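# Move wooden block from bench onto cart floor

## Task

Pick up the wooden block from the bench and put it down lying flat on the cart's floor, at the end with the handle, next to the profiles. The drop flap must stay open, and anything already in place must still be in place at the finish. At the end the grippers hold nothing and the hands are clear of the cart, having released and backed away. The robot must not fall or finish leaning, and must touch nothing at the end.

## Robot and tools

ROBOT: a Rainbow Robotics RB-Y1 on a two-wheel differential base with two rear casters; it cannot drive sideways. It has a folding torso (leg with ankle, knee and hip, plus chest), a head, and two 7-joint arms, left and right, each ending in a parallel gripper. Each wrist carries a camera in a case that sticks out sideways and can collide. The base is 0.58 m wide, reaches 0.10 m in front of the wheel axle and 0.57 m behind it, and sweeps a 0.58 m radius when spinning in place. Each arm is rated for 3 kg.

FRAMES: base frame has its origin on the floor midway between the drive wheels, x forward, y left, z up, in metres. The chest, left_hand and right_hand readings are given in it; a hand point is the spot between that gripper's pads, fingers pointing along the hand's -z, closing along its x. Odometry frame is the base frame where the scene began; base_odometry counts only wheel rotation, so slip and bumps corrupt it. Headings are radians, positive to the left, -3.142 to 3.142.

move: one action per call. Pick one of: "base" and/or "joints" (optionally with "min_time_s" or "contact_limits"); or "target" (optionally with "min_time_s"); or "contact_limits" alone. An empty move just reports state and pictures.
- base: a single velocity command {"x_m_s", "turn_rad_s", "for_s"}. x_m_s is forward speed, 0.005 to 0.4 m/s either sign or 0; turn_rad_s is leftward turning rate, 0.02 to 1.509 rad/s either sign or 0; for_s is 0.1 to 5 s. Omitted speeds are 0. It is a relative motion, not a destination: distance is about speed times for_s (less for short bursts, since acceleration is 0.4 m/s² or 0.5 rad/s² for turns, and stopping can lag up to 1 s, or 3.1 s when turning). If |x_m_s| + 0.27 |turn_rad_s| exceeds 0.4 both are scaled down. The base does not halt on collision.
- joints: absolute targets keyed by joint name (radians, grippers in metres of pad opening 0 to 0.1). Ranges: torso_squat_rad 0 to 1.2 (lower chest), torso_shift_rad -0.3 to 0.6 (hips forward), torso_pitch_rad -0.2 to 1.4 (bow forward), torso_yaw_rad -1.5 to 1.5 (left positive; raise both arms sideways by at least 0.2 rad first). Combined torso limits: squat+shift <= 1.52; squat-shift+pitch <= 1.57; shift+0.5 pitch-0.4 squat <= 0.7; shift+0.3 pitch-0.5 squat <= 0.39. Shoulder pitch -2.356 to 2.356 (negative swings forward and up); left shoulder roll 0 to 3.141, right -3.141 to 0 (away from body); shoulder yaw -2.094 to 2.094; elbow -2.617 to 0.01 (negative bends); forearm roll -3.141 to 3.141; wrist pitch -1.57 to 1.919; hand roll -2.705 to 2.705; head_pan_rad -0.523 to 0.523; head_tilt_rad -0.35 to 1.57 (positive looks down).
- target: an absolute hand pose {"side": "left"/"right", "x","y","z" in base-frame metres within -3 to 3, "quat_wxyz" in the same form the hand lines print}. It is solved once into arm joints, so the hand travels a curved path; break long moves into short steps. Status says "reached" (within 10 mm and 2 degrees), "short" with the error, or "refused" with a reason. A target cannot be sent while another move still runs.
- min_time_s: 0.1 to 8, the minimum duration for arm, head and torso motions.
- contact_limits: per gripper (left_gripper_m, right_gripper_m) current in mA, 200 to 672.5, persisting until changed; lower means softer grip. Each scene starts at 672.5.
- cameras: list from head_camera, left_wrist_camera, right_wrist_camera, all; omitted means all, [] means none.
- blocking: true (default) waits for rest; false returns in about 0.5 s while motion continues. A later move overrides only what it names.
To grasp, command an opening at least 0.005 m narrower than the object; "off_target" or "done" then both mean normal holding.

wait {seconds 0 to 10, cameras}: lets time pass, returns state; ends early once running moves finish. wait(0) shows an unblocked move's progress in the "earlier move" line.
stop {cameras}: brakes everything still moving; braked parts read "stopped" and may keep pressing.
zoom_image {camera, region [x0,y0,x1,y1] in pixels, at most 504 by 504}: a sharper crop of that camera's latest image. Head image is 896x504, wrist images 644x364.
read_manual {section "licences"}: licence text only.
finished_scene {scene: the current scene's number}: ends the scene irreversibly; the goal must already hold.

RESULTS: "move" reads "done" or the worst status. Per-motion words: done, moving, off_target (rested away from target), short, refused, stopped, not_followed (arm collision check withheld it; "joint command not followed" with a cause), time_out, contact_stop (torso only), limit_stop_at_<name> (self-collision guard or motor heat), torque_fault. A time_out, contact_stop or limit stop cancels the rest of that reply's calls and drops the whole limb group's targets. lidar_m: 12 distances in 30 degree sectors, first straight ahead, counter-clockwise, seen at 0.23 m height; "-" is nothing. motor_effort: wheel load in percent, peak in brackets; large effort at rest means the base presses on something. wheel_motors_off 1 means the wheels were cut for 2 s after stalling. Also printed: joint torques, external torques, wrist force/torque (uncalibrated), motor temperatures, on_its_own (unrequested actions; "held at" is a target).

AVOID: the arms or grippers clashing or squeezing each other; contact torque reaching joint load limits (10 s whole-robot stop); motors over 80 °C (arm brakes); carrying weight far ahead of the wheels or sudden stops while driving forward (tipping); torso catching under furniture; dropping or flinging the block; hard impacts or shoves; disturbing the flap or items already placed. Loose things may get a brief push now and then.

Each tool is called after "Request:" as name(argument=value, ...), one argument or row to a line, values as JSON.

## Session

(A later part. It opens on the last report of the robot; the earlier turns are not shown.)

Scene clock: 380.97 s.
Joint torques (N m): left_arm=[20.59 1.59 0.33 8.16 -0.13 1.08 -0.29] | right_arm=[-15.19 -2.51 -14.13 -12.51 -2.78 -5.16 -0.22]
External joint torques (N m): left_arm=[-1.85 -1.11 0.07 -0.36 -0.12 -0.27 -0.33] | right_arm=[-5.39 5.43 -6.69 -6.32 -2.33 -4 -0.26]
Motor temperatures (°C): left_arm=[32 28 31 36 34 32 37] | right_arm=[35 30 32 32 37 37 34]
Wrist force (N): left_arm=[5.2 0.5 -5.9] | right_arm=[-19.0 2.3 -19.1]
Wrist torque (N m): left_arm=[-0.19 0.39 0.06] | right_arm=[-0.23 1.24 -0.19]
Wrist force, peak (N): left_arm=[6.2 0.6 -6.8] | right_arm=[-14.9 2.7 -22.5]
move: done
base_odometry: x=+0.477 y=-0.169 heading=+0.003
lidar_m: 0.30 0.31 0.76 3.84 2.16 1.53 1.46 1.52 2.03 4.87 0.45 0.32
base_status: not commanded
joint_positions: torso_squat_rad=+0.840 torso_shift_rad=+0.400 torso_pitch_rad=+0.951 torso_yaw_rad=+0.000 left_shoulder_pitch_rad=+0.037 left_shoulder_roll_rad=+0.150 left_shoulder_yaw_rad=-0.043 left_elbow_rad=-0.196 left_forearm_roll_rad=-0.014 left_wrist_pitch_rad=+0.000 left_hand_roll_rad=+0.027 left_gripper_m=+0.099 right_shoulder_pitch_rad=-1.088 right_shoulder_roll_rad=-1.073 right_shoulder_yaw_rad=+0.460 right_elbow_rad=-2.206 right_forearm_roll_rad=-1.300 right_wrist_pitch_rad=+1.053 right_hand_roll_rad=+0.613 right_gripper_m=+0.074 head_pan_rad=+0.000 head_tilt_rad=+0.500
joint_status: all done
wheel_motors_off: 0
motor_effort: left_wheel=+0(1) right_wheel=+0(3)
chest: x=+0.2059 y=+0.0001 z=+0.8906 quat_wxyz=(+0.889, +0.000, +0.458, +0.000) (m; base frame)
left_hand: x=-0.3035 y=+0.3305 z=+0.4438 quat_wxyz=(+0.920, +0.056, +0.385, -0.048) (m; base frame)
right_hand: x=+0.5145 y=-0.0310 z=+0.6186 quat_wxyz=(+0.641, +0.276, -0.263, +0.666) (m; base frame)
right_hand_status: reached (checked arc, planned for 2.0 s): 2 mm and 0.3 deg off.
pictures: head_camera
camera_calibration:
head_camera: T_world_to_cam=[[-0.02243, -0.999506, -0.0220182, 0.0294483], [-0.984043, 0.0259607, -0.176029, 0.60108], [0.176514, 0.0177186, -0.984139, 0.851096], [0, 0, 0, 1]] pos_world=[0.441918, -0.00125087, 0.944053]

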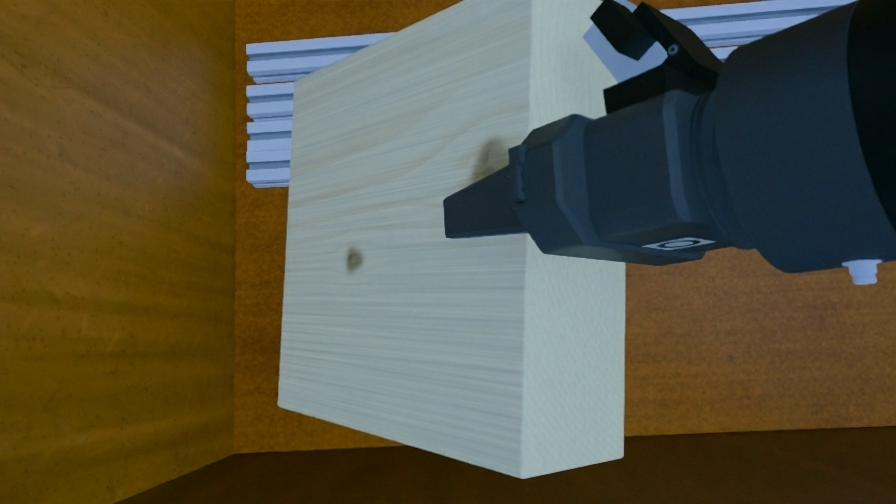

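Request:
move(
  joints={"right_shoulder_pitch_rad": -1.3, "right_shoulder_roll_rad": -1.28, "right_shoulder_yaw_rad": 0.8, "right_forearm_roll_rad": -1.5},
  min_time_s=2,
  cameras=[],
)

Request:
move(
  target={"side": "right", "x": 0.51, "y": -0.01, "z": 0.58, "quat_wxyz": [0.6301, 0.2799, -0.261, 0.6757]},
  min_time_s=2,
  cameras=["head_camera"],
)

Scene clock: 386.17 s.
Joint torques (N m): left_arm=[21.03 1.77 0.29 8.29 0 1 -0.23] | right_arm=[-6.83 -1.45 -0.77 -17.46 -10.84 0.94 -0.46]
External joint torques (N m): left_arm=[-1.41 -0.95 0.04 -0.23 0.01 -0.36 -0.27] | right_arm=[3.29 7.48 6.97 -12.41 -10.24 1.67 -0.49]
Motor temperatures (°C): left_arm=[32 28 31 36 34 32 37] | right_arm=[35 30 32 32 37 37 34]
Wrist force (N): left_arm=[6.0 0.3 -6.3] | right_arm=[-16.7 -22.6 -15.6]
Wrist torque (N m): left_arm=[-0.20 0.48 0.05] | right_arm=[-4.66 1.75 0.55]
Wrist force, peak (N): left_arm=[6.0 1.4 -7.2] | right_arm=[-0.5 -42.9 -7.9]
move: done
base_odometry: x=+0.477 y=-0.169 heading=+0.002
lidar_m: 0.27 0.29 0.76 3.83 2.15 1.54 1.46 1.53 2.04 4.88 0.43 0.30
base_status: not commanded
joint_positions: torso_squat_rad=+0.840 torso_shift_rad=+0.400 torso_pitch_rad=+0.950 torso_yaw_rad=+0.000 left_shoulder_pitch_rad=+0.037 left_shoulder_roll_rad=+0.150 left_shoulder_yaw_rad=-0.043 left_elbow_rad=-0.196 left_forearm_roll_rad=-0.014 left_wrist_pitch_rad=+0.000 left_hand_roll_rad=+0.027 left_gripper_m=+0.099 right_shoulder_pitch_rad=-1.301 right_shoulder_roll_rad=-1.282 right_shoulder_yaw_rad=+0.798 right_elbow_rad=-2.205 right_forearm_roll_rad=-1.497 right_wrist_pitch_rad=+1.051 right_hand_roll_rad=+0.613 right_gripper_m=+0.074 head_pan_rad=+0.000 head_tilt_rad=+0.500
joint_status: all done
wheel_motors_off: 0
motor_effort: left_wheel=-9(10) right_wheel=-2(13)
chest: x=+0.2059 y=+0.0000 z=+0.8907 quat_wxyz=(+0.889, +0.000, +0.458, +0.000) (m; base frame)
left_hand: x=-0.3034 y=+0.3305 z=+0.4439 quat_wxyz=(+0.920, +0.056, +0.385, -0.048) (m; base frame)
right_hand: x=+0.4537 y=-0.0687 z=+0.5917 quat_wxyz=(+0.625, +0.297, -0.118, +0.712) (m; base frame)
pictures: none
No camera images: "cameras" was empty.

Scene clock: 388.50 s.
Joint torques (N m): left_arm=[20.97 1.81 0.08 8.28 -0.17 1.17 -0.22] | right_arm=[-16.67 -2.22 -15.16 -13.21 -2.02 -5.38 -0.03]
External joint torques (N m): left_arm=[-1.48 -0.9 -0.18 -0.24 -0.16 -0.19 -0.26] | right_arm=[-5.68 5.38 -7.27 -7.06 -1.68 -4.21 -0.06]
Motor temperatures (°C): left_arm=[32 28 31 36 34 32 37] | right_arm=[35 30 32 32 37 37 34]
Wrist force (N): left_arm=[5.7 0.4 -5.5] | right_arm=[-18.4 2.3 -19.7]
Wrist torque (N m): left_arm=[-0.19 0.51 0.04] | right_arm=[-0.05 1.25 -0.35]
Wrist force, peak (N): left_arm=[5.8 -0.5 -7.0] | right_arm=[-16.6 -22.9 -14.5]
move: done
base_odometry: x=+0.477 y=-0.169 heading=+0.002
lidar_m: 0.27 0.28 0.76 3.83 2.15 1.53 1.46 1.52 2.05 4.87 0.42 0.28
base_status: not commanded
joint_positions: torso_squat_rad=+0.840 torso_shift_rad=+0.400 torso_pitch_rad=+0.951 torso_yaw_rad=+0.000 left_shoulder_pitch_rad=+0.037 left_shoulder_roll_rad=+0.150 left_shoulder_yaw_rad=-0.043 left_elbow_rad=-0.196 left_forearm_roll_rad=-0.014 left_wrist_pitch_rad=+0.000 left_hand_roll_rad=+0.027 left_gripper_m=+0.099 right_shoulder_pitch_rad=-1.266 right_shoulder_roll_rad=-1.130 right_shoulder_yaw_rad=+0.798 right_elbow_rad=-2.092 right_forearm_roll_rad=-1.283 right_wrist_pitch_rad=+0.816 right_hand_roll_rad=+0.611 right_gripper_m=+0.074 head_pan_rad=+0.000 head_tilt_rad=+0.500
joint_status: all done
wheel_motors_off: 0
motor_effort: left_wheel=-5(9) right_wheel=-1(4)
chest: x=+0.2059 y=+0.0000 z=+0.8906 quat_wxyz=(+0.889, +0.000, +0.458, +0.000) (m; base frame)
left_hand: x=-0.3035 y=+0.3305 z=+0.4439 quat_wxyz=(+0.920, +0.056, +0.385, -0.048) (m; base frame)
right_hand: x=+0.5094 y=-0.0113 z=+0.5783 quat_wxyz=(+0.631, +0.279, -0.259, +0.676) (m; base frame)
right_hand_status: reached (checked arc, planned for 2.0 s): 2 mm and 0.3 deg off.
pictures: head_camera
camera_calibration:
head_camera: T_world_to_cam=[[-0.0225948, -0.999497, -0.0222475, 0.0296401], [-0.984039, 0.0261633, -0.176017, 0.601167], [0.17651, 0.0179153, -0.984136, 0.851079], [0, 0, 0, 1]] pos_world=[0.442018, -0.00135076, 0.944052]

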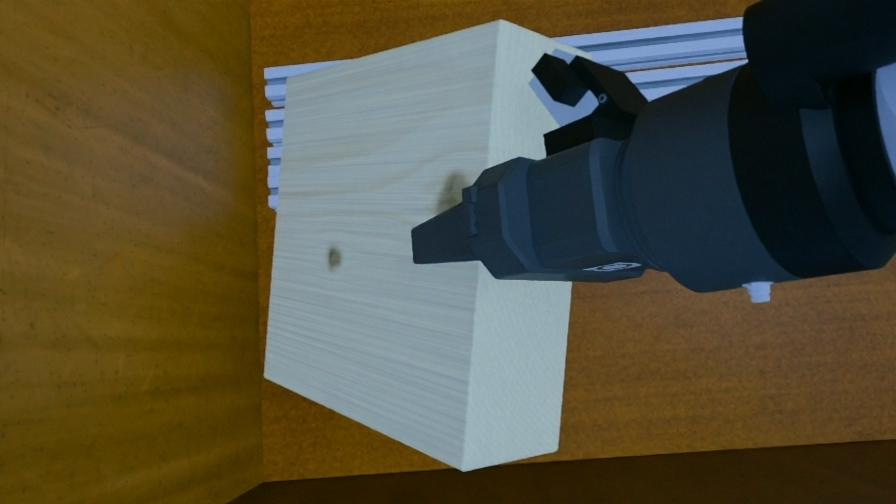

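Request:
move(
  target={"side": "right", "x": 0.497, "y": 0.015, "z": 0.515, "quat_wxyz": [0.6301, 0.2799, -0.261, 0.6757]},
  min_time_s=2,
  cameras=["head_camera"],
)

Scene clock: 397.10 s.
Joint torques (N m): left_arm=[20.87 1.89 0.22 8.27 -0.16 1.07 -0.26] | right_arm=[-16.58 0.33 -11.31 -15.33 -2.03 -5.15 0.58]
External joint torques (N m): left_arm=[-1.57 -0.83 -0.04 -0.25 -0.15 -0.29 -0.3] | right_arm=[-5.83 6.05 -4.39 -8.23 -1.67 -4.06 0.55]
Motor temperatures (°C): left_arm=[32 28 31 36 34 32 37] | right_arm=[35 30 32 32 36 37 34]
Wrist force (N): left_arm=[5.8 0.8 -6.4] | right_arm=[-18.4 2.2 -19.8]
Wrist torque (N m): left_arm=[-0.23 0.50 0.04] | right_arm=[0.00 1.29 -0.38]
Wrist force, peak (N): left_arm=[5.9 0.8 -6.8] | right_arm=[-18.7 2.5 -19.9]
move: done
base_odometry: x=+0.477 y=-0.169 heading=+0.002
lidar_m: 0.27 0.29 0.76 3.85 2.15 1.53 1.46 1.53 2.03 4.88 0.45 0.30
base_status: not commanded
joint_positions: torso_squat_rad=+0.840 torso_shift_rad=+0.400 torso_pitch_rad=+0.951 torso_yaw_rad=+0.000 left_shoulder_pitch_rad=+0.037 left_shoulder_roll_rad=+0.150 left_shoulder_yaw_rad=-0.043 left_elbow_rad=-0.196 left_forearm_roll_rad=-0.014 left_wrist_pitch_rad=+0.000 left_hand_roll_rad=+0.027 left_gripper_m=+0.099 right_shoulder_pitch_rad=-1.228 right_shoulder_roll_rad=-0.962 right_shoulder_yaw_rad=+0.892 right_elbow_rad=-1.906 right_forearm_roll_rad=-1.170 right_wrist_pitch_rad=+0.739 right_hand_roll_rad=+0.692 right_gripper_m=+0.074 head_pan_rad=+0.000 head_tilt_rad=+0.500
joint_status: all done
wheel_motors_off: 0
motor_effort: left_wheel=-6(7) right_wheel=-1(3)
chest: x=+0.2059 y=+0.0000 z=+0.8906 quat_wxyz=(+0.889, +0.000, +0.458, +0.000) (m; base frame)
left_hand: x=-0.3035 y=+0.3305 z=+0.4439 quat_wxyz=(+0.920, +0.056, +0.385, -0.048) (m; base frame)
right_hand: x=+0.4967 y=+0.0135 z=+0.5134 quat_wxyz=(+0.631, +0.279, -0.259, +0.676) (m; base frame)
right_hand_status: reached (checked arc, planned for 2.0 s): 2 mm and 0.3 deg off.
pictures: head_camera
camera_calibration:
head_camera: T_world_to_cam=[[-0.0225948, -0.999497, -0.0222475, 0.0296401], [-0.984039, 0.0261633, -0.176017, 0.601167], [0.17651, 0.0179153, -0.984136, 0.851079], [0, 0, 0, 1]] pos_world=[0.442018, -0.00135076, 0.944052]

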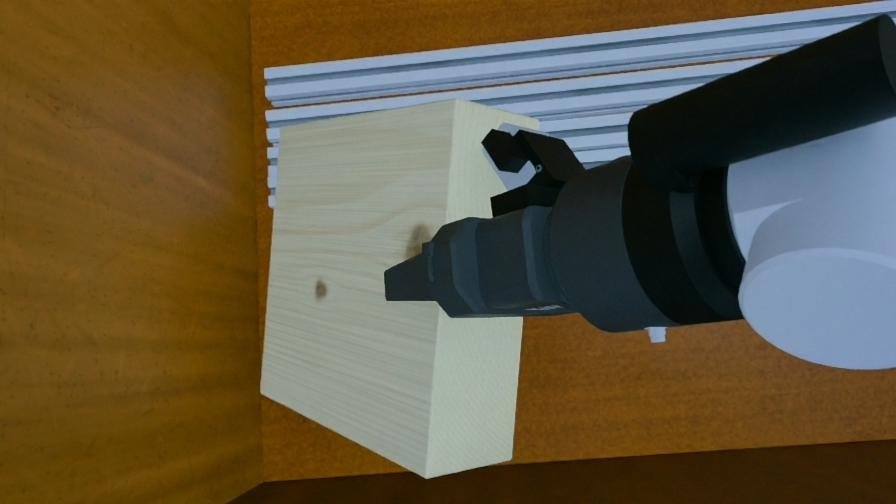

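Request:
move(
  target={"side": "right", "x": 0.50, "y": 0.015, "z": 0.515, "quat_wxyz": [0.599, 0.3414, -0.1923, 0.6983]},
  min_time_s=2,
  cameras=["head_camera"],
)

Scene clock: 402.07 s.
Joint torques (N m): left_arm=[20.68 1.89 0.52 8.3 -0.19 0.99 -0.27] | right_arm=[-21.1 0.05 -11.1 -13.22 -4.53 -2.75 0.55]
External joint torques (N m): left_arm=[-1.77 -0.82 0.26 -0.22 -0.18 -0.36 -0.31] | right_arm=[-8.17 5.84 -3.64 -6.92 -3.73 -2.12 0.52]
Motor temperatures (°C): left_arm=[32 28 31 36 34 32 37] | right_arm=[35 30 32 32 36 37 34]
Wrist force (N): left_arm=[5.4 1.0 -5.9] | right_arm=[-18.1 -1.2 -19.7]
Wrist torque (N m): left_arm=[-0.26 0.44 0.04] | right_arm=[-0.27 1.30 -0.38]
Wrist force, peak (N): left_arm=[5.7 1.0 -6.9] | right_arm=[-18.8 2.2 -19.8]
move: done
base_odometry: x=+0.477 y=-0.169 heading=+0.002
lidar_m: 0.27 0.28 0.77 3.84 2.14 1.54 1.45 1.53 2.04 4.88 0.43 0.30
base_status: not commanded
joint_positions: torso_squat_rad=+0.840 torso_shift_rad=+0.400 torso_pitch_rad=+0.951 torso_yaw_rad=+0.000 left_shoulder_pitch_rad=+0.037 left_shoulder_roll_rad=+0.150 left_shoulder_yaw_rad=-0.043 left_elbow_rad=-0.196 left_forearm_roll_rad=-0.014 left_wrist_pitch_rad=+0.000 left_hand_roll_rad=+0.027 left_gripper_m=+0.099 right_shoulder_pitch_rad=-1.366 right_shoulder_roll_rad=-0.920 right_shoulder_yaw_rad=+0.915 right_elbow_rad=-1.711 right_forearm_roll_rad=-1.522 right_wrist_pitch_rad=+0.903 right_hand_roll_rad=+0.952 right_gripper_m=+0.074 head_pan_rad=+0.000 head_tilt_rad=+0.500
joint_status: all done
wheel_motors_off: 0
motor_effort: left_wheel=-6(7) right_wheel=+1(2)
chest: x=+0.2059 y=+0.0000 z=+0.8906 quat_wxyz=(+0.889, +0.000, +0.458, +0.000) (m; base frame)
left_hand: x=-0.3035 y=+0.3305 z=+0.4439 quat_wxyz=(+0.920, +0.056, +0.385, -0.048) (m; base frame)
right_hand: x=+0.4995 y=+0.0135 z=+0.5135 quat_wxyz=(+0.600, +0.340, -0.191, +0.698) (m; base frame)
right_hand_status: reached (checked arc, planned for 2.0 s): 2 mm and 0.3 deg off.
pictures: head_camera
camera_calibration:
head_camera: T_world_to_cam=[[-0.0225948, -0.999497, -0.0222475, 0.0296401], [-0.984039, 0.0261633, -0.176017, 0.601167], [0.17651, 0.0179153, -0.984136, 0.851079], [0, 0, 0, 1]] pos_world=[0.442018, -0.00135076, 0.944052]

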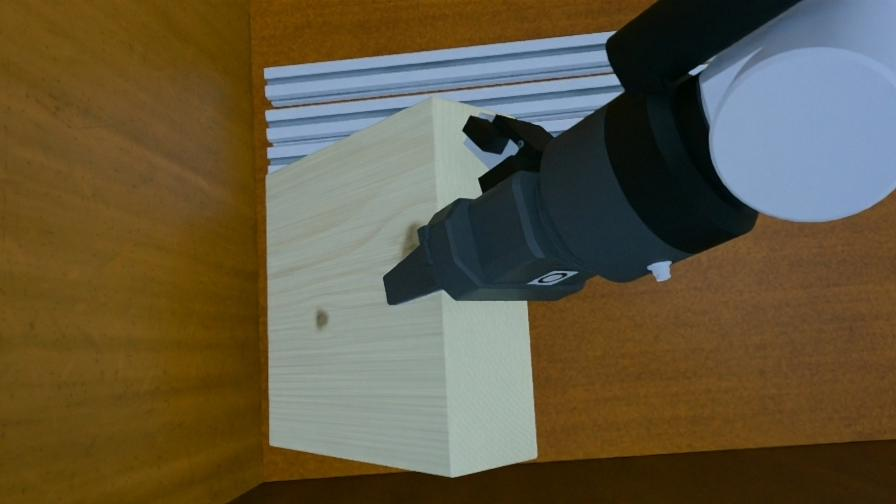

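Request:
move(
  target={"side": "right", "x": 0.484, "y": 0.006, "z": 0.45, "quat_wxyz": [0.5511, 0.4228, -0.2761, 0.6643]},
  min_time_s=2.5,
  cameras=["head_camera"],
)

Scene clock: 407.50 s.
Joint torques (N m): left_arm=[20.67 1.96 0.16 8.29 -0.07 0.99 -0.18] | right_arm=[-15.67 0.95 -11.19 -13.91 -6.03 1.81 0.55]
External joint torques (N m): left_arm=[-1.77 -0.75 -0.09 -0.23 -0.06 -0.37 -0.22] | right_arm=[-4.86 6.4 -5.88 -7.71 -4.86 1.43 0.51]
Motor temperatures (°C): left_arm=[32 28 31 36 34 32 37] | right_arm=[35 30 32 32 36 37 34]
Wrist force (N): left_arm=[5.5 0.8 -6.2] | right_arm=[-23.2 -1.3 -13.0]
Wrist torque (N m): left_arm=[-0.25 0.43 0.06] | right_arm=[-0.22 1.53 -0.44]
Wrist force, peak (N): left_arm=[6.1 1.1 -7.2] | right_arm=[-23.4 -0.4 -14.2]
move: done
base_odometry: x=+0.477 y=-0.169 heading=+0.002
lidar_m: 0.27 0.29 0.77 3.85 2.15 1.54 1.45 1.53 2.03 4.87 0.43 0.30
base_status: not commanded
joint_positions: torso_squat_rad=+0.840 torso_shift_rad=+0.400 torso_pitch_rad=+0.951 torso_yaw_rad=+0.000 left_shoulder_pitch_rad=+0.037 left_shoulder_roll_rad=+0.150 left_shoulder_yaw_rad=-0.043 left_elbow_rad=-0.196 left_forearm_roll_rad=-0.014 left_wrist_pitch_rad=+0.000 left_hand_roll_rad=+0.027 left_gripper_m=+0.099 right_shoulder_pitch_rad=-1.194 right_shoulder_roll_rad=-0.755 right_shoulder_yaw_rad=+0.816 right_elbow_rad=-1.284 right_forearm_roll_rad=-1.937 right_wrist_pitch_rad=+0.907 right_hand_roll_rad=+1.715 right_gripper_m=+0.074 head_pan_rad=+0.000 head_tilt_rad=+0.500
joint_status: all done
wheel_motors_off: 0
motor_effort: left_wheel=-6(7) right_wheel=+0(2)
chest: x=+0.2059 y=+0.0000 z=+0.8906 quat_wxyz=(+0.889, +0.000, +0.458, +0.000) (m; base frame)
left_hand: x=-0.3035 y=+0.3305 z=+0.4439 quat_wxyz=(+0.920, +0.056, +0.385, -0.048) (m; base frame)
right_hand: x=+0.4834 y=+0.0045 z=+0.4488 quat_wxyz=(+0.553, +0.421, -0.275, +0.664) (m; base frame)
right_hand_status: reached (checked arc, planned for 2.5 s): 2 mm and 0.4 deg off.
pictures: head_camera
camera_calibration:
head_camera: T_world_to_cam=[[-0.0225948, -0.999497, -0.0222475, 0.0296401], [-0.984039, 0.0261633, -0.176017, 0.601167], [0.17651, 0.0179153, -0.984136, 0.851079], [0, 0, 0, 1]] pos_world=[0.442018, -0.00135076, 0.944052]

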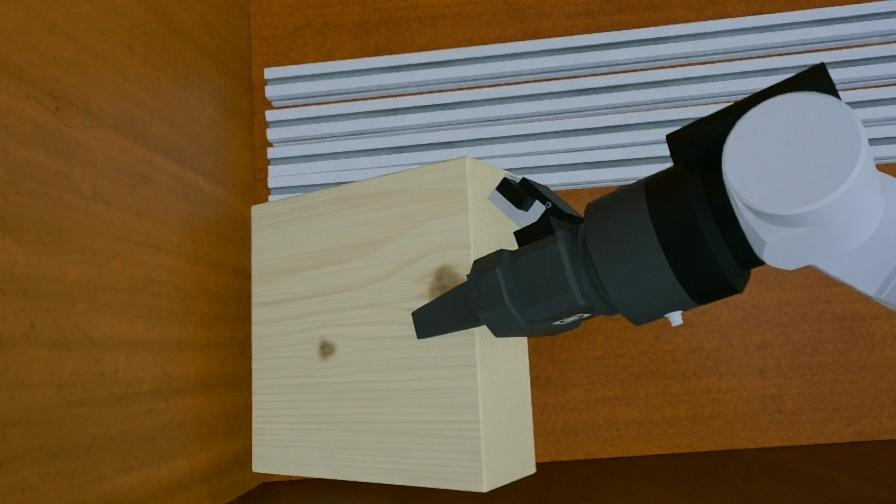

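Request:
move(
  target={"side": "right", "x": 0.485, "y": 0.004, "z": 0.422, "quat_wxyz": [0.5511, 0.4228, -0.2761, 0.6643]},
  min_time_s=2,
  cameras=["head_camera"],
)

Scene clock: 411.97 s.
Joint torques (N m): left_arm=[21.2 1.93 0.11 8.16 -0.17 1.08 -0.2] | right_arm=[-12.85 0.44 -4.77 -8.23 -1.02 0.99 1.29]
External joint torques (N m): left_arm=[-1.24 -0.79 -0.15 -0.36 -0.16 -0.28 -0.24] | right_arm=[-1.83 5.34 -0.13 -2.45 0.16 0.4 1.25]
Motor temperatures (°C): left_arm=[32 28 31 36 34 32 37] | right_arm=[35 30 32 32 36 37 34]
Wrist force (N): left_arm=[5.6 -0.1 -6.1] | right_arm=[-10.7 -0.5 2.5]
Wrist torque (N m): left_arm=[-0.13 0.44 0.07] | right_arm=[0.23 -0.87 -1.13]
Wrist force, peak (N): left_arm=[6.4 0.6 -6.2] | right_arm=[-23.3 -1.4 -13.6]
move: done
base_odometry: x=+0.477 y=-0.169 heading=+0.002
lidar_m: 0.28 0.28 0.76 3.85 2.15 1.54 1.46 1.52 2.03 4.88 0.43 0.31
base_status: not commanded
joint_positions: torso_squat_rad=+0.840 torso_shift_rad=+0.400 torso_pitch_rad=+0.950 torso_yaw_rad=+0.000 left_shoulder_pitch_rad=+0.037 left_shoulder_roll_rad=+0.150 left_shoulder_yaw_rad=-0.043 left_elbow_rad=-0.196 left_forearm_roll_rad=-0.014 left_wrist_pitch_rad=+0.000 left_hand_roll_rad=+0.027 left_gripper_m=+0.099 right_shoulder_pitch_rad=-1.214 right_shoulder_roll_rad=-0.673 right_shoulder_yaw_rad=+0.805 right_elbow_rad=-1.097 right_forearm_roll_rad=-1.974 right_wrist_pitch_rad=+0.950 right_hand_roll_rad=+1.851 right_gripper_m=+0.074 head_pan_rad=+0.000 head_tilt_rad=+0.500
joint_status: all done
wheel_motors_off: 0
motor_effort: left_wheel=-5(7) right_wheel=+1(2)
chest: x=+0.2057 y=+0.0000 z=+0.8908 quat_wxyz=(+0.889, +0.000, +0.457, +0.000) (m; base frame)
left_hand: x=-0.3034 y=+0.3305 z=+0.4437 quat_wxyz=(+0.920, +0.056, +0.385, -0.048) (m; base frame)
right_hand: x=+0.4850 y=+0.0031 z=+0.4222 quat_wxyz=(+0.553, +0.421, -0.276, +0.664) (m; base frame)
right_hand_status: reached (checked arc, planned for 2.0 s): 1 mm and 0.3 deg off.
pictures: head_camera
camera_calibration:
head_camera: T_world_to_cam=[[-0.0225975, -0.999499, -0.0221627, 0.0295635], [-0.983932, 0.0261619, -0.176618, 0.601461], [0.177109, 0.0178155, -0.98403, 0.851159], [0, 0, 0, 1]] pos_world=[0.441717, -0.00135051, 0.94445]

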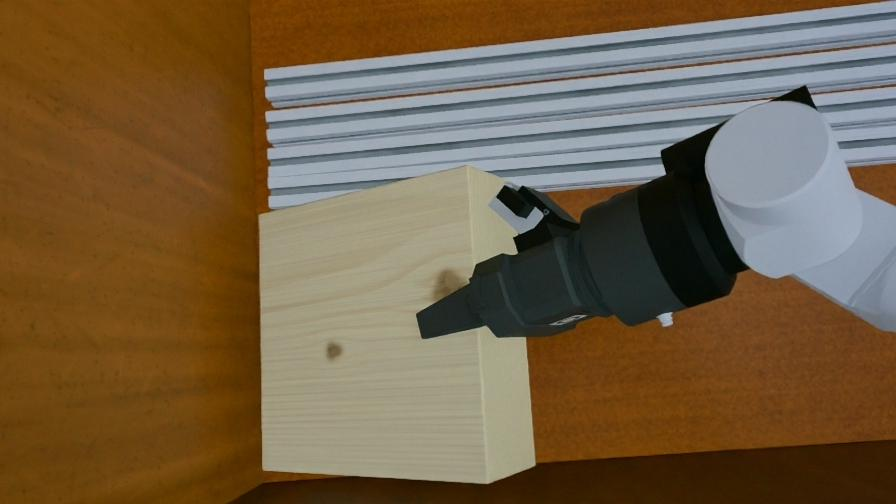

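Request:
move(
  target={"side": "right", "x": 0.478, "y": 0.0, "z": 0.505, "quat_wxyz": [0.5511, 0.4228, -0.2761, 0.6643]},
  min_time_s=2,
  cameras=[],
)

Request:
move(
  joints={"torso_squat_rad": 0.95, "torso_shift_rad": 0.48},
  min_time_s=2,
  cameras=["head_camera"],
)

Scene clock: 418.00 s.
Joint torques (N m): left_arm=[20.67 2 0.36 8.37 -0.09 1.07 -0.16] | right_arm=[-14.69 -2.56 -12.11 -15.61 -5.84 0.24 0.19]
External joint torques (N m): left_arm=[-1.78 -0.71 0.11 -0.15 -0.09 -0.28 -0.2] | right_arm=[-4.37 4.08 -5.81 -9.06 -4.68 0.2 0.14]
Motor temperatures (°C): left_arm=[32 28 31 36 34 32 37] | right_arm=[35 30 32 32 36 37 34]
Wrist force (N): left_arm=[5.1 0.5 -6.6] | right_arm=[-23.3 -0.3 -11.7]
Wrist torque (N m): left_arm=[-0.24 0.42 0.06] | right_arm=[-0.42 1.57 -0.42]
Wrist force, peak (N): left_arm=[5.9 0.8 -7.0] | right_arm=[-25.3 -0.2 -12.5]
move: done
base_odometry: x=+0.477 y=-0.169 heading=+0.003
lidar_m: 0.27 0.28 0.75 3.84 2.15 1.53 1.46 1.51 2.04 4.88 0.44 0.30
base_status: not commanded
joint_positions: torso_squat_rad=+0.840 torso_shift_rad=+0.400 torso_pitch_rad=+0.951 torso_yaw_rad=+0.000 left_shoulder_pitch_rad=+0.037 left_shoulder_roll_rad=+0.150 left_shoulder_yaw_rad=-0.043 left_elbow_rad=-0.196 left_forearm_roll_rad=-0.014 left_wrist_pitch_rad=+0.000 left_hand_roll_rad=+0.027 left_gripper_m=+0.099 right_shoulder_pitch_rad=-1.162 right_shoulder_roll_rad=-0.905 right_shoulder_yaw_rad=+0.801 right_elbow_rad=-1.583 right_forearm_roll_rad=-1.896 right_wrist_pitch_rad=+0.864 right_hand_roll_rad=+1.511 right_gripper_m=+0.074 head_pan_rad=+0.000 head_tilt_rad=+0.500
joint_status: all done
wheel_motors_off: 0
motor_effort: left_wheel=+0(6) right_wheel=+1(4)
chest: x=+0.2059 y=+0.0000 z=+0.8907 quat_wxyz=(+0.889, +0.000, +0.458, +0.000) (m; base frame)
left_hand: x=-0.3035 y=+0.3305 z=+0.4439 quat_wxyz=(+0.920, +0.056, +0.385, -0.048) (m; base frame)
right_hand: x=+0.4775 y=-0.0010 z=+0.5036 quat_wxyz=(+0.551, +0.425, -0.276, +0.664) (m; base frame)
right_hand_status: reached (checked arc, planned for 2.0 s): 2 mm and 0.2 deg off.
pictures: none
No camera images: "cameras" was empty.

Scene clock: 420.30 s.
Joint torques (N m): left_arm=[20.94 1.69 0.3 8.4 -0.2 1.13 -0.25] | right_arm=[-14.92 -2.88 -11.95 -15.68 -5.65 0.3 0.2]
External joint torques (N m): left_arm=[-1.5 -1.03 0.04 -0.12 -0.19 -0.22 -0.29] | right_arm=[-4.6 3.75 -5.66 -9.13 -4.49 0.25 0.16]
Motor temperatures (°C): left_arm=[32 28 31 36 34 32 37] | right_arm=[35 30 32 32 36 37 34]
Wrist force (N): left_arm=[5.8 0.5 -6.8] | right_arm=[-23.5 0.1 -12.4]
Wrist torque (N m): left_arm=[-0.18 0.52 0.01] | right_arm=[-0.42 1.52 -0.44]
Wrist force, peak (N): left_arm=[5.8 1.3 -7.0] | right_arm=[-23.9 0.2 -12.4]
move: done
base_odometry: x=+0.477 y=-0.169 heading=+0.002
lidar_m: 0.27 0.28 0.77 3.85 2.15 1.54 1.45 1.53 2.06 4.89 0.43 0.30
base_status: not commanded
joint_positions: torso_squat_rad=+0.950 torso_shift_rad=+0.480 torso_pitch_rad=+0.951 torso_yaw_rad=+0.000 left_shoulder_pitch_rad=+0.037 left_shoulder_roll_rad=+0.150 left_shoulder_yaw_rad=-0.043 left_elbow_rad=-0.196 left_forearm_roll_rad=-0.014 left_wrist_pitch_rad=+0.000 left_hand_roll_rad=+0.027 left_gripper_m=+0.099 right_shoulder_pitch_rad=-1.161 right_shoulder_roll_rad=-0.905 right_shoulder_yaw_rad=+0.801 right_elbow_rad=-1.583 right_forearm_roll_rad=-1.896 right_wrist_pitch_rad=+0.864 right_hand_roll_rad=+1.511 right_gripper_m=+0.074 head_pan_rad=+0.000 head_tilt_rad=+0.500
joint_status: all done
wheel_motors_off: 0
motor_effort: left_wheel=-2(3) right_wheel=+3(4)
chest: x=+0.2120 y=+0.0000 z=+0.8215 quat_wxyz=(+0.889, +0.000, +0.458, +0.000) (m; base frame)
left_hand: x=-0.2974 y=+0.3305 z=+0.3748 quat_wxyz=(+0.920, +0.056, +0.385, -0.048) (m; base frame)
right_hand: x=+0.4836 y=-0.0010 z=+0.4344 quat_wxyz=(+0.551, +0.425, -0.276, +0.664) (m; base frame)
pictures: head_camera
camera_calibration:
head_camera: T_world_to_cam=[[-0.0225948, -0.999497, -0.0222475, 0.0282361], [-0.984039, 0.0261633, -0.176017, 0.594891], [0.17651, 0.0179153, -0.984136, 0.781918], [0, 0, 0, 1]] pos_world=[0.448018, -0.00135076, 0.874852]

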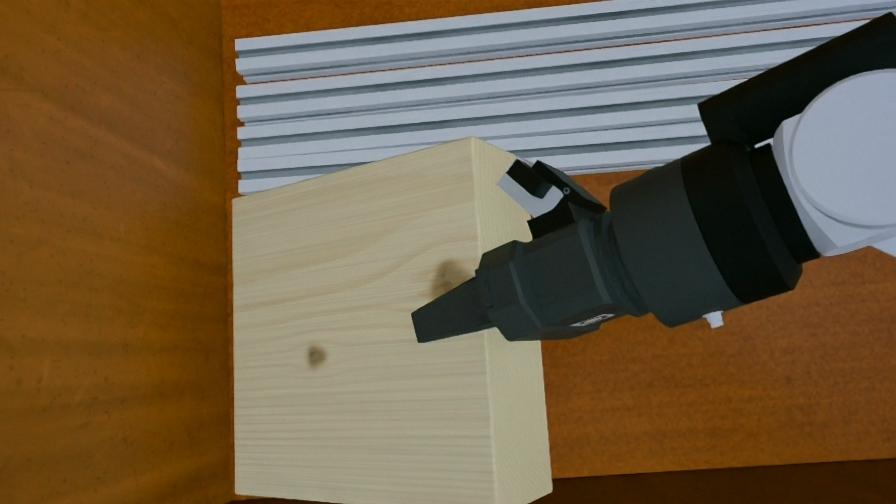

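Request:
move(
  target={"side": "right", "x": 0.485, "y": -0.02, "z": 0.395, "quat_wxyz": [0.494, 0.4971, -0.3552, 0.6188]},
  min_time_s=3,
  cameras=["head_camera"],
)

Scene clock: 432.60 s.
Joint torques (N m): left_arm=[20.26 1.67 -0.06 8.36 -0.07 1.12 -0.17] | right_arm=[5.62 41.86 -6.3 -12.35 -5.04 1.55 0.31]
External joint torques (N m): left_arm=[-2.04 -0.92 -0.31 -0.1 -0.06 -0.22 -0.21] | right_arm=[16.25 49.15 -0.57 -6.53 -3.72 1.02 0.26]
External joint torques when the fault began: right_arm=[26.34 72.02 -1.41 -7.07 -5.48 2.27 0.75]
Motor temperatures (°C): left_arm=[32 28 31 36 34 32 37] | right_arm=[34 32 32 32 36 37 34]
Wrist force (N): left_arm=[5.5 0.4 -5.9] | right_arm=[-19.6 0.8 -7.0]
Wrist torque (N m): left_arm=[-0.20 0.44 0.07] | right_arm=[0.00 0.76 -0.74]
Wrist force, peak (N): left_arm=[7.2 -0.1 -6.1] | right_arm=[-23.4 2.1 -15.4]
move: torque_fault
TORQUE FAULT: right_shoulder_roll_rad reached its load limit. The robot stopped for 10 seconds, dropped its targets and accepts commands again. The stop added 9.4 s to the call.
base_odometry: x=+0.477 y=-0.169 heading=+0.003
lidar_m: 0.28 0.29 0.38 3.86 2.15 1.54 1.46 1.52 2.03 4.85 0.44 0.30
base_status: not commanded
joint_positions: torso_squat_rad=+0.950 torso_shift_rad=+0.478 torso_pitch_rad=+0.944 torso_yaw_rad=-0.002 left_shoulder_pitch_rad=+0.037 left_shoulder_roll_rad=+0.150 left_shoulder_yaw_rad=-0.043 left_elbow_rad=-0.196 left_forearm_roll_rad=-0.014 left_wrist_pitch_rad=+0.000 left_hand_roll_rad=+0.027 left_gripper_m=+0.099 right_shoulder_pitch_rad=-1.162 right_shoulder_roll_rad=-0.825 right_shoulder_yaw_rad=+0.740 right_elbow_rad=-1.301 right_forearm_roll_rad=-2.051 right_wrist_pitch_rad=+1.025 right_hand_roll_rad=+1.820 right_gripper_m=+0.074 head_pan_rad=+0.000 head_tilt_rad=+0.500
joint_status: right_shoulder_pitch_rad torque_fault (moved +0.000 of +0.021); right_shoulder_roll_rad torque_fault (moved +0.080 of +0.216); right_shoulder_yaw_rad torque_fault (moved -0.061 of -0.121); right_elbow_rad torque_fault (moved +0.282 of +0.553); right_forearm_roll_rad torque_fault (moved -0.155 of -0.311); right_wrist_pitch_rad torque_fault (moved +0.161 of +0.321); right_hand_roll_rad torque_fault (moved +0.309 of +0.612)
wheel_motors_off: 0
on_its_own: right_shoulder_pitch_rad is held at -1.158, not at your -1.140, since a torque_fault; right_shoulder_roll_rad is held at -0.813, not at your -0.690, since a torque_fault; right_shoulder_yaw_rad is held at +0.740, not at your +0.680, since a torque_fault; right_elbow_rad is held at -1.302, not at your -1.030, since a torque_fault; right_forearm_roll_rad is held at -2.052, not at your -2.207, since a torque_fault; right_wrist_pitch_rad is held at +1.025, not at your +1.185, since a torque_fault; right_hand_roll_rad is held at +1.820, not at your +2.124, since a torque_fault
motor_effort: left_wheel=-3(36) right_wheel=-18(41)
chest: x=+0.2096 y=+0.0014 z=+0.8235 quat_wxyz=(+0.891, -0.002, +0.455, -0.001) (m; base frame)
left_hand: x=-0.2968 y=+0.3297 z=+0.3718 quat_wxyz=(+0.921, +0.054, +0.382, -0.049) (m; base frame)
right_hand: x=+0.4974 y=-0.0252 z=+0.4107 quat_wxyz=(+0.528, +0.444, -0.296, +0.661) (m; base frame)
right_hand_status: short (checked arc, planned for 3.0 s): torque_fault, 21 mm and 11.0 deg off.
pictures: head_camera
camera_calibration:
head_camera: T_world_to_cam=[[-0.0219939, -0.999598, -0.0178652, 0.0258473], [-0.982792, 0.0248953, -0.183029, 0.598449], [0.1834, 0.0135322, -0.982945, 0.781975], [0, 0, 0, 1]] pos_world=[0.445305, 0.000356503, 0.878634]

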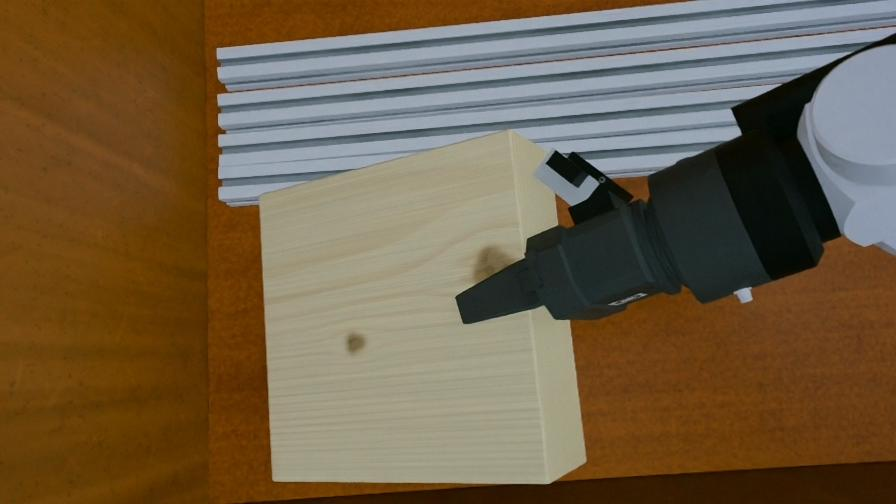

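Request:
move(
  joints={"torso_squat_rad": 0.8, "torso_shift_rad": 0.4, "torso_pitch_rad": 0.95},
  min_time_s=2,
  cameras=["head_camera"],
)

Scene clock: 441.87 s.
Joint torques (N m): left_arm=[20.91 1.7 0.4 8.54 -0.16 1.23 -0.19] | right_arm=[-14.95 -0.57 -8.32 -13.86 -6.54 2.7 0.32]
External joint torques (N m): left_arm=[-1.54 -1 0.15 0.02 -0.15 -0.12 -0.23] | right_arm=[-4.54 6.34 -2.76 -7.92 -5.22 2.14 0.28]
Motor temperatures (°C): left_arm=[32 28 31 36 34 32 37] | right_arm=[34 33 32 32 37 37 34]
Wrist force (N): left_arm=[5.3 1.1 -6.3] | right_arm=[-23.8 0.1 -10.2]
Wrist torque (N m): left_arm=[-0.29 0.42 0.06] | right_arm=[-0.45 1.69 -0.43]
Wrist force, peak (N): left_arm=[6.2 0.6 -6.7] | right_arm=[-25.6 1.7 -11.1]
move: done
base_odometry: x=+0.477 y=-0.169 heading=+0.003
lidar_m: 0.27 0.29 0.38 3.85 2.16 1.54 1.46 1.53 2.05 4.86 0.43 0.30
base_status: not commanded
joint_positions: torso_squat_rad=+0.800 torso_shift_rad=+0.400 torso_pitch_rad=+0.951 torso_yaw_rad=+0.000 left_shoulder_pitch_rad=+0.037 left_shoulder_roll_rad=+0.150 left_shoulder_yaw_rad=-0.043 left_elbow_rad=-0.196 left_forearm_roll_rad=-0.014 left_wrist_pitch_rad=+0.000 left_hand_roll_rad=+0.027 left_gripper_m=+0.099 right_shoulder_pitch_rad=-1.157 right_shoulder_roll_rad=-0.815 right_shoulder_yaw_rad=+0.740 right_elbow_rad=-1.300 right_forearm_roll_rad=-2.051 right_wrist_pitch_rad=+1.025 right_hand_roll_rad=+1.820 right_gripper_m=+0.074 head_pan_rad=+0.000 head_tilt_rad=+0.500
joint_status: all done
wheel_motors_off: 0
on_its_own: right_shoulder_pitch_rad is held at -1.158, not at your -1.140, since a torque_fault; right_shoulder_roll_rad is held at -0.813, not at your -0.690, since a torque_fault; right_shoulder_yaw_rad is held at +0.740, not at your +0.680, since a torque_fault; right_elbow_rad is held at -1.302, not at your -1.030, since a torque_fault; right_forearm_roll_rad is held at -2.052, not at your -2.207, since a torque_fault; right_wrist_pitch_rad is held at +1.025, not at your +1.185, since a torque_fault; right_hand_roll_rad is held at +1.820, not at your +2.124, since a torque_fault
motor_effort: left_wheel=+1(4) right_wheel=-1(19)
chest: x=+0.2139 y=+0.0001 z=+0.9094 quat_wxyz=(+0.889, +0.000, +0.458, +0.000) (m; base frame)
left_hand: x=-0.2956 y=+0.3305 z=+0.4627 quat_wxyz=(+0.920, +0.056, +0.385, -0.048) (m; base frame)
right_hand: x=+0.4946 y=-0.0208 z=+0.4940 quat_wxyz=(+0.527, +0.452, -0.295, +0.656) (m; base frame)
pictures: head_camera
camera_calibration:
head_camera: T_world_to_cam=[[-0.0224494, -0.999508, -0.0219162, 0.0300525], [-0.984077, 0.0259584, -0.175838, 0.612171], [0.17632, 0.0176198, -0.984175, 0.868191], [0, 0, 0, 1]] pos_world=[0.450018, -0.00115063, 0.962753]

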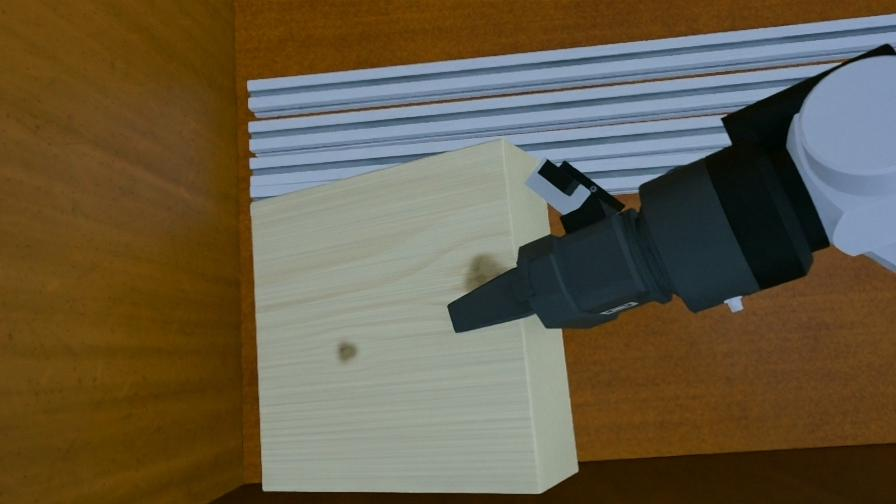

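Request:
move(
  target={"side": "right", "x": 0.485, "y": 0.035, "z": 0.49, "quat_wxyz": [0.599, 0.3414, -0.1923, 0.6983]},
  min_time_s=2.5,
  cameras=["head_camera"],
)

Scene clock: 451.90 s.
Joint torques (N m): left_arm=[20.64 1.83 0.12 8.45 -0.11 1.16 -0.19] | right_arm=[-19.78 -1.17 -10.47 -15.13 -3.91 -2.41 0]
External joint torques (N m): left_arm=[-1.8 -0.87 -0.14 -0.07 -0.1 -0.19 -0.23] | right_arm=[-7.3 3.2 -3.77 -8.6 -3.18 -1.85 -0.04]
Motor temperatures (°C): left_arm=[32 28 31 36 34 32 37] | right_arm=[34 32 32 32 37 37 34]
Wrist force (N): left_arm=[5.5 0.4 -6.5] | right_arm=[-17.8 -0.6 -18.2]
Wrist torque (N m): left_arm=[-0.15 0.47 0.04] | right_arm=[-0.42 1.36 -0.33]
Wrist force, peak (N): left_arm=[6.1 0.5 -7.0] | right_arm=[-24.9 -0.1 -10.4]
move: done
base_odometry: x=+0.477 y=-0.169 heading=+0.003
lidar_m: 0.28 0.29 0.39 3.85 2.15 1.54 1.46 1.53 2.05 4.86 0.43 0.31
base_status: not commanded
joint_positions: torso_squat_rad=+0.800 torso_shift_rad=+0.400 torso_pitch_rad=+0.951 torso_yaw_rad=+0.000 left_shoulder_pitch_rad=+0.037 left_shoulder_roll_rad=+0.150 left_shoulder_yaw_rad=-0.043 left_elbow_rad=-0.196 left_forearm_roll_rad=-0.014 left_wrist_pitch_rad=+0.000 left_hand_roll_rad=+0.027 left_gripper_m=+0.099 right_shoulder_pitch_rad=-1.363 right_shoulder_roll_rad=-0.830 right_shoulder_yaw_rad=+1.030 right_elbow_rad=-1.595 right_forearm_roll_rad=-1.498 right_wrist_pitch_rad=+0.787 right_hand_roll_rad=+1.007 right_gripper_m=+0.074 head_pan_rad=+0.000 head_tilt_rad=+0.500
joint_status: all done
wheel_motors_off: 0
motor_effort: left_wheel=+0(1) right_wheel=+0(4)
chest: x=+0.2139 y=+0.0001 z=+0.9094 quat_wxyz=(+0.889, +0.000, +0.458, +0.000) (m; base frame)
left_hand: x=-0.2956 y=+0.3305 z=+0.4627 quat_wxyz=(+0.920, +0.056, +0.385, -0.048) (m; base frame)
right_hand: x=+0.4847 y=+0.0337 z=+0.4886 quat_wxyz=(+0.599, +0.342, -0.192, +0.698) (m; base frame)
right_hand_status: reached (checked arc, planned for 2.5 s): 2 mm and 0.1 deg off.
pictures: head_camera
camera_calibration:
head_camera: T_world_to_cam=[[-0.0224494, -0.999508, -0.0219162, 0.0300525], [-0.984077, 0.0259584, -0.175838, 0.612171], [0.17632, 0.0176198, -0.984175, 0.868191], [0, 0, 0, 1]] pos_world=[0.450018, -0.00115063, 0.962753]

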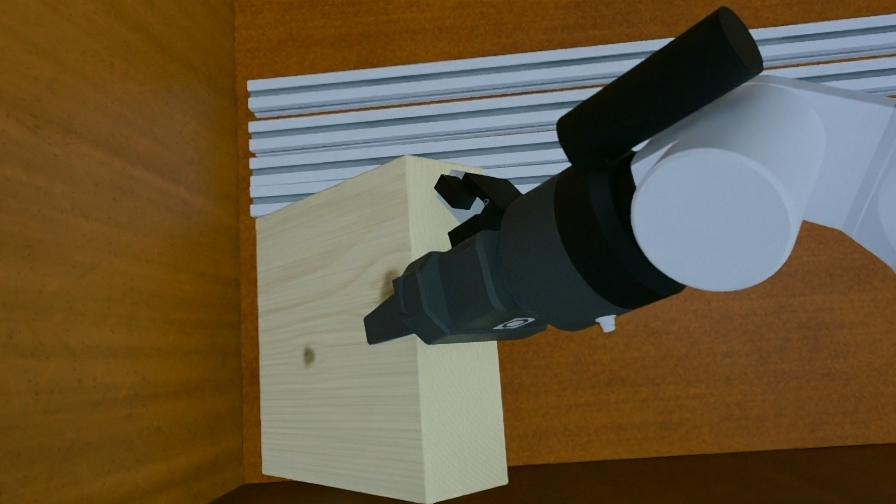

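Request:
move(
  target={"side": "right", "x": 0.485, "y": 0.037, "z": 0.456, "quat_wxyz": [0.599, 0.3414, -0.1923, 0.6983]},
  min_time_s=2,
  cameras=["head_camera"],
)

Scene clock: 456.27 s.
Joint torques (N m): left_arm=[20.54 1.73 0.02 8.27 -0.11 1.2 -0.15] | right_arm=[-5.42 4.46 1.4 -4.19 1.06 -0.25 0.93]
External joint torques (N m): left_arm=[-1.88 -0.98 -0.24 -0.24 -0.1 -0.15 -0.19] | right_arm=[7.11 8.23 7.56 2.23 1.81 0.15 0.9]
Motor temperatures (°C): left_arm=[32 28 31 36 34 32 37] | right_arm=[34 32 32 32 37 37 34]
Wrist force (N): left_arm=[5.4 0.9 -5.5] | right_arm=[0.7 0.7 28.6]
Wrist torque (N m): left_arm=[-0.22 0.46 0.06] | right_arm=[0.64 -1.25 -0.75]
Wrist force, peak (N): left_arm=[6.4 0.5 -6.8] | right_arm=[0.9 0.8 29.5]
move: done
base_odometry: x=+0.477 y=-0.169 heading=+0.002
lidar_m: 0.27 0.29 0.39 3.84 2.15 1.55 1.46 1.53 2.04 4.89 0.44 0.30
base_status: not commanded
joint_positions: torso_squat_rad=+0.800 torso_shift_rad=+0.400 torso_pitch_rad=+0.949 torso_yaw_rad=+0.000 left_shoulder_pitch_rad=+0.037 left_shoulder_roll_rad=+0.150 left_shoulder_yaw_rad=-0.043 left_elbow_rad=-0.196 left_forearm_roll_rad=-0.014 left_wrist_pitch_rad=+0.000 left_hand_roll_rad=+0.027 left_gripper_m=+0.099 right_shoulder_pitch_rad=-1.351 right_shoulder_roll_rad=-0.754 right_shoulder_yaw_rad=+1.037 right_elbow_rad=-1.442 right_forearm_roll_rad=-1.539 right_wrist_pitch_rad=+0.764 right_hand_roll_rad=+1.136 right_gripper_m=+0.074 head_pan_rad=+0.000 head_tilt_rad=+0.500
joint_status: all done
wheel_motors_off: 0
motor_effort: left_wheel=-4(4) right_wheel=+1(3)
chest: x=+0.2134 y=+0.0000 z=+0.9099 quat_wxyz=(+0.889, +0.000, +0.457, +0.000) (m; base frame)
left_hand: x=-0.2954 y=+0.3305 z=+0.4624 quat_wxyz=(+0.920, +0.056, +0.385, -0.048) (m; base frame)
right_hand: x=+0.4870 y=+0.0366 z=+0.4579 quat_wxyz=(+0.600, +0.339, -0.194, +0.698) (m; base frame)
right_hand_status: reached (checked arc, planned for 2.0 s): 3 mm and 0.4 deg off.
pictures: head_camera
camera_calibration:
head_camera: T_world_to_cam=[[-0.0226965, -0.999498, -0.0220958, 0.0301434], [-0.983804, 0.0262599, -0.177313, 0.613039], [0.177804, 0.0177136, -0.983906, 0.868256], [0, 0, 0, 1]] pos_world=[0.449415, -0.00134996, 0.963648]

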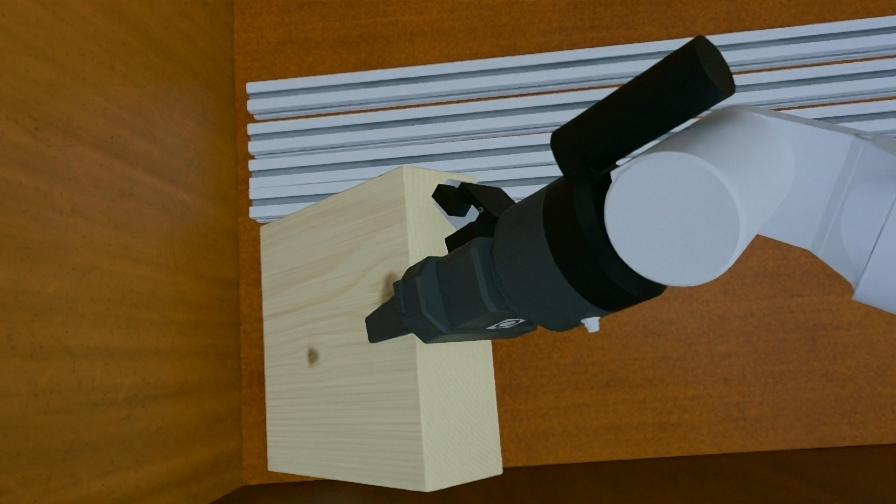

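Request:
move(
  joints={"right_gripper_m": 0.08},
  cameras=[],
)

Request:
move(
  joints={"right_gripper_m": 0.09},
  cameras=[],
)

Request:
move(
  joints={"right_gripper_m": 0.1},
  cameras=["head_camera"],
)

Scene clock: 459.00 s.
Joint torques (N m): left_arm=[20.63 1.42 0.41 8.23 -0.2 1.17 -0.21] | right_arm=[-11.46 2.04 -4.38 -8.77 -1.69 -0.36 0.17]
External joint torques (N m): left_arm=[-1.8 -1.28 0.15 -0.28 -0.19 -0.18 -0.25] | right_arm=[0.99 5.79 1.74 -2.36 -0.94 0.04 0.13]
Motor temperatures (°C): left_arm=[32 28 31 36 34 32 37] | right_arm=[34 31 32 32 36 37 34]
Wrist force (N): left_arm=[5.5 1.3 -6.1] | right_arm=[-9.1 -0.1 -0.5]
Wrist torque (N m): left_arm=[-0.26 0.46 0.04] | right_arm=[-0.37 -0.15 -0.04]
Wrist force, peak (N): left_arm=[6.0 1.2 -7.2] | right_arm=[0.9 1.0 29.4]
move: done
base_odometry: x=+0.477 y=-0.169 heading=+0.003
lidar_m: 0.28 0.29 0.37 3.85 2.16 1.53 1.46 1.53 2.05 4.86 0.44 0.29
base_status: not commanded
joint_positions: torso_squat_rad=+0.800 torso_shift_rad=+0.400 torso_pitch_rad=+0.950 torso_yaw_rad=+0.000 left_shoulder_pitch_rad=+0.037 left_shoulder_roll_rad=+0.150 left_shoulder_yaw_rad=-0.043 left_elbow_rad=-0.196 left_forearm_roll_rad=-0.014 left_wrist_pitch_rad=+0.000 left_hand_roll_rad=+0.027 left_gripper_m=+0.099 right_shoulder_pitch_rad=-1.350 right_shoulder_roll_rad=-0.754 right_shoulder_yaw_rad=+1.038 right_elbow_rad=-1.441 right_forearm_roll_rad=-1.538 right_wrist_pitch_rad=+0.764 right_hand_roll_rad=+1.137 right_gripper_m=+0.080 head_pan_rad=+0.000 head_tilt_rad=+0.500
joint_status: all done
wheel_motors_off: 0
motor_effort: left_wheel=-3(4) right_wheel=+1(4)
chest: x=+0.2136 y=+0.0000 z=+0.9097 quat_wxyz=(+0.889, +0.000, +0.457, +0.000) (m; base frame)
left_hand: x=-0.2954 y=+0.3305 z=+0.4625 quat_wxyz=(+0.920, +0.056, +0.385, -0.048) (m; base frame)
right_hand: x=+0.4857 y=+0.0362 z=+0.4566 quat_wxyz=(+0.600, +0.340, -0.193, +0.698) (m; base frame)
pictures: none
No camera images: "cameras" was empty.

Scene clock: 459.57 s.
Joint torques (N m): left_arm=[20.57 1.72 0.17 8.34 -0.16 1.16 -0.17] | right_arm=[-11.42 1.72 -4.41 -8.97 -1.54 -0.25 0.17]
External joint torques (N m): left_arm=[-1.86 -0.99 -0.09 -0.17 -0.15 -0.2 -0.21] | right_arm=[1.05 5.47 1.73 -2.55 -0.79 0.15 0.13]
Motor temperatures (°C): left_arm=[32 28 31 36 34 32 37] | right_arm=[34 31 32 32 36 37 34]
Wrist force (N): left_arm=[4.7 0.7 -6.3] | right_arm=[-8.9 -0.9 -3.0]
Wrist torque (N m): left_arm=[-0.20 0.34 0.02] | right_arm=[-0.35 -0.29 0.00]
Wrist force, peak (N): left_arm=[6.0 0.4 -6.6] | right_arm=[-9.2 -0.5 -3.1]
move: done
base_odometry: x=+0.477 y=-0.169 heading=+0.003
lidar_m: 0.27 0.29 0.39 3.83 2.15 1.54 1.46 1.54 2.05 4.87 0.43 0.30
base_status: not commanded
joint_positions: torso_squat_rad=+0.800 torso_shift_rad=+0.400 torso_pitch_rad=+0.950 torso_yaw_rad=+0.000 left_shoulder_pitch_rad=+0.037 left_shoulder_roll_rad=+0.150 left_shoulder_yaw_rad=-0.043 left_elbow_rad=-0.196 left_forearm_roll_rad=-0.014 left_wrist_pitch_rad=+0.000 left_hand_roll_rad=+0.027 left_gripper_m=+0.099 right_shoulder_pitch_rad=-1.350 right_shoulder_roll_rad=-0.754 right_shoulder_yaw_rad=+1.038 right_elbow_rad=-1.441 right_forearm_roll_rad=-1.538 right_wrist_pitch_rad=+0.764 right_hand_roll_rad=+1.137 right_gripper_m=+0.090 head_pan_rad=+0.000 head_tilt_rad=+0.500
joint_status: all done
wheel_motors_off: 0
motor_effort: left_wheel=-3(3) right_wheel=+1(2)
chest: x=+0.2136 y=+0.0000 z=+0.9097 quat_wxyz=(+0.889, +0.000, +0.457, +0.000) (m; base frame)
left_hand: x=-0.2954 y=+0.3305 z=+0.4626 quat_wxyz=(+0.920, +0.056, +0.385, -0.048) (m; base frame)
right_hand: x=+0.4857 y=+0.0362 z=+0.4565 quat_wxyz=(+0.600, +0.340, -0.193, +0.698) (m; base frame)
pictures: none
No camera images: "cameras" was empty.

Scene clock: 460.13 s.
Joint torques (N m): left_arm=[20.59 1.56 0.08 8.29 -0.12 1.17 -0.34] | right_arm=[-11.33 1.61 -4.22 -8.65 -1.6 -0.24 0.27]
External joint torques (N m): left_arm=[-1.84 -1.15 -0.17 -0.22 -0.11 -0.18 -0.38] | right_arm=[1.14 5.36 1.91 -2.23 -0.85 0.15 0.23]
Motor temperatures (°C): left_arm=[32 28 31 36 34 32 37] | right_arm=[34 31 32 32 36 37 34]
Wrist force (N): left_arm=[5.7 0.5 -6.1] | right_arm=[-7.7 2.3 3.5]
Wrist torque (N m): left_arm=[-0.20 0.48 0.03] | right_arm=[-0.77 -0.31 -0.32]
Wrist force, peak (N): left_arm=[5.5 1.4 -6.4] | right_arm=[-9.0 -0.7 -2.8]
move: done
base_odometry: x=+0.477 y=-0.169 heading=+0.003
lidar_m: 0.27 0.28 0.38 3.86 2.14 1.54 1.46 1.53 2.05 4.88 0.44 0.30
base_status: not commanded
joint_positions: torso_squat_rad=+0.800 torso_shift_rad=+0.400 torso_pitch_rad=+0.950 torso_yaw_rad=+0.000 left_shoulder_pitch_rad=+0.037 left_shoulder_roll_rad=+0.150 left_shoulder_yaw_rad=-0.043 left_elbow_rad=-0.196 left_forearm_roll_rad=-0.014 left_wrist_pitch_rad=+0.000 left_hand_roll_rad=+0.027 left_gripper_m=+0.099 right_shoulder_pitch_rad=-1.350 right_shoulder_roll_rad=-0.754 right_shoulder_yaw_rad=+1.038 right_elbow_rad=-1.441 right_forearm_roll_rad=-1.538 right_wrist_pitch_rad=+0.764 right_hand_roll_rad=+1.137 right_gripper_m=+0.099 head_pan_rad=+0.000 head_tilt_rad=+0.500
joint_status: all done
wheel_motors_off: 0
motor_effort: left_wheel=-3(4) right_wheel=+1(2)
chest: x=+0.2136 y=+0.0000 z=+0.9097 quat_wxyz=(+0.889, +0.000, +0.457, +0.000) (m; base frame)
left_hand: x=-0.2954 y=+0.3305 z=+0.4626 quat_wxyz=(+0.920, +0.056, +0.385, -0.048) (m; base frame)
right_hand: x=+0.4857 y=+0.0362 z=+0.4565 quat_wxyz=(+0.600, +0.340, -0.193, +0.698) (m; base frame)
pictures: head_camera
camera_calibration:
head_camera: T_world_to_cam=[[-0.0226113, -0.999501, -0.0220658, 0.0300717], [-0.983914, 0.0261601, -0.176718, 0.612643], [0.177207, 0.017715, -0.984014, 0.868201], [0, 0, 0, 1]] pos_world=[0.449616, -0.00135027, 0.96325]

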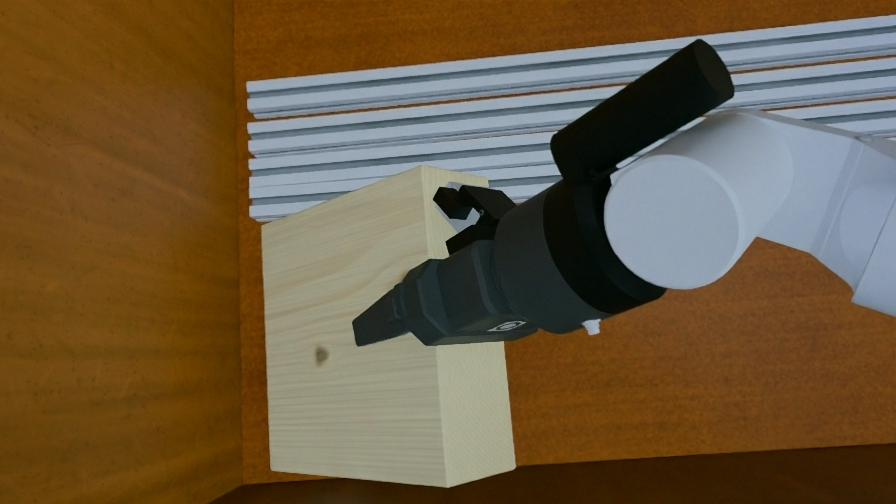

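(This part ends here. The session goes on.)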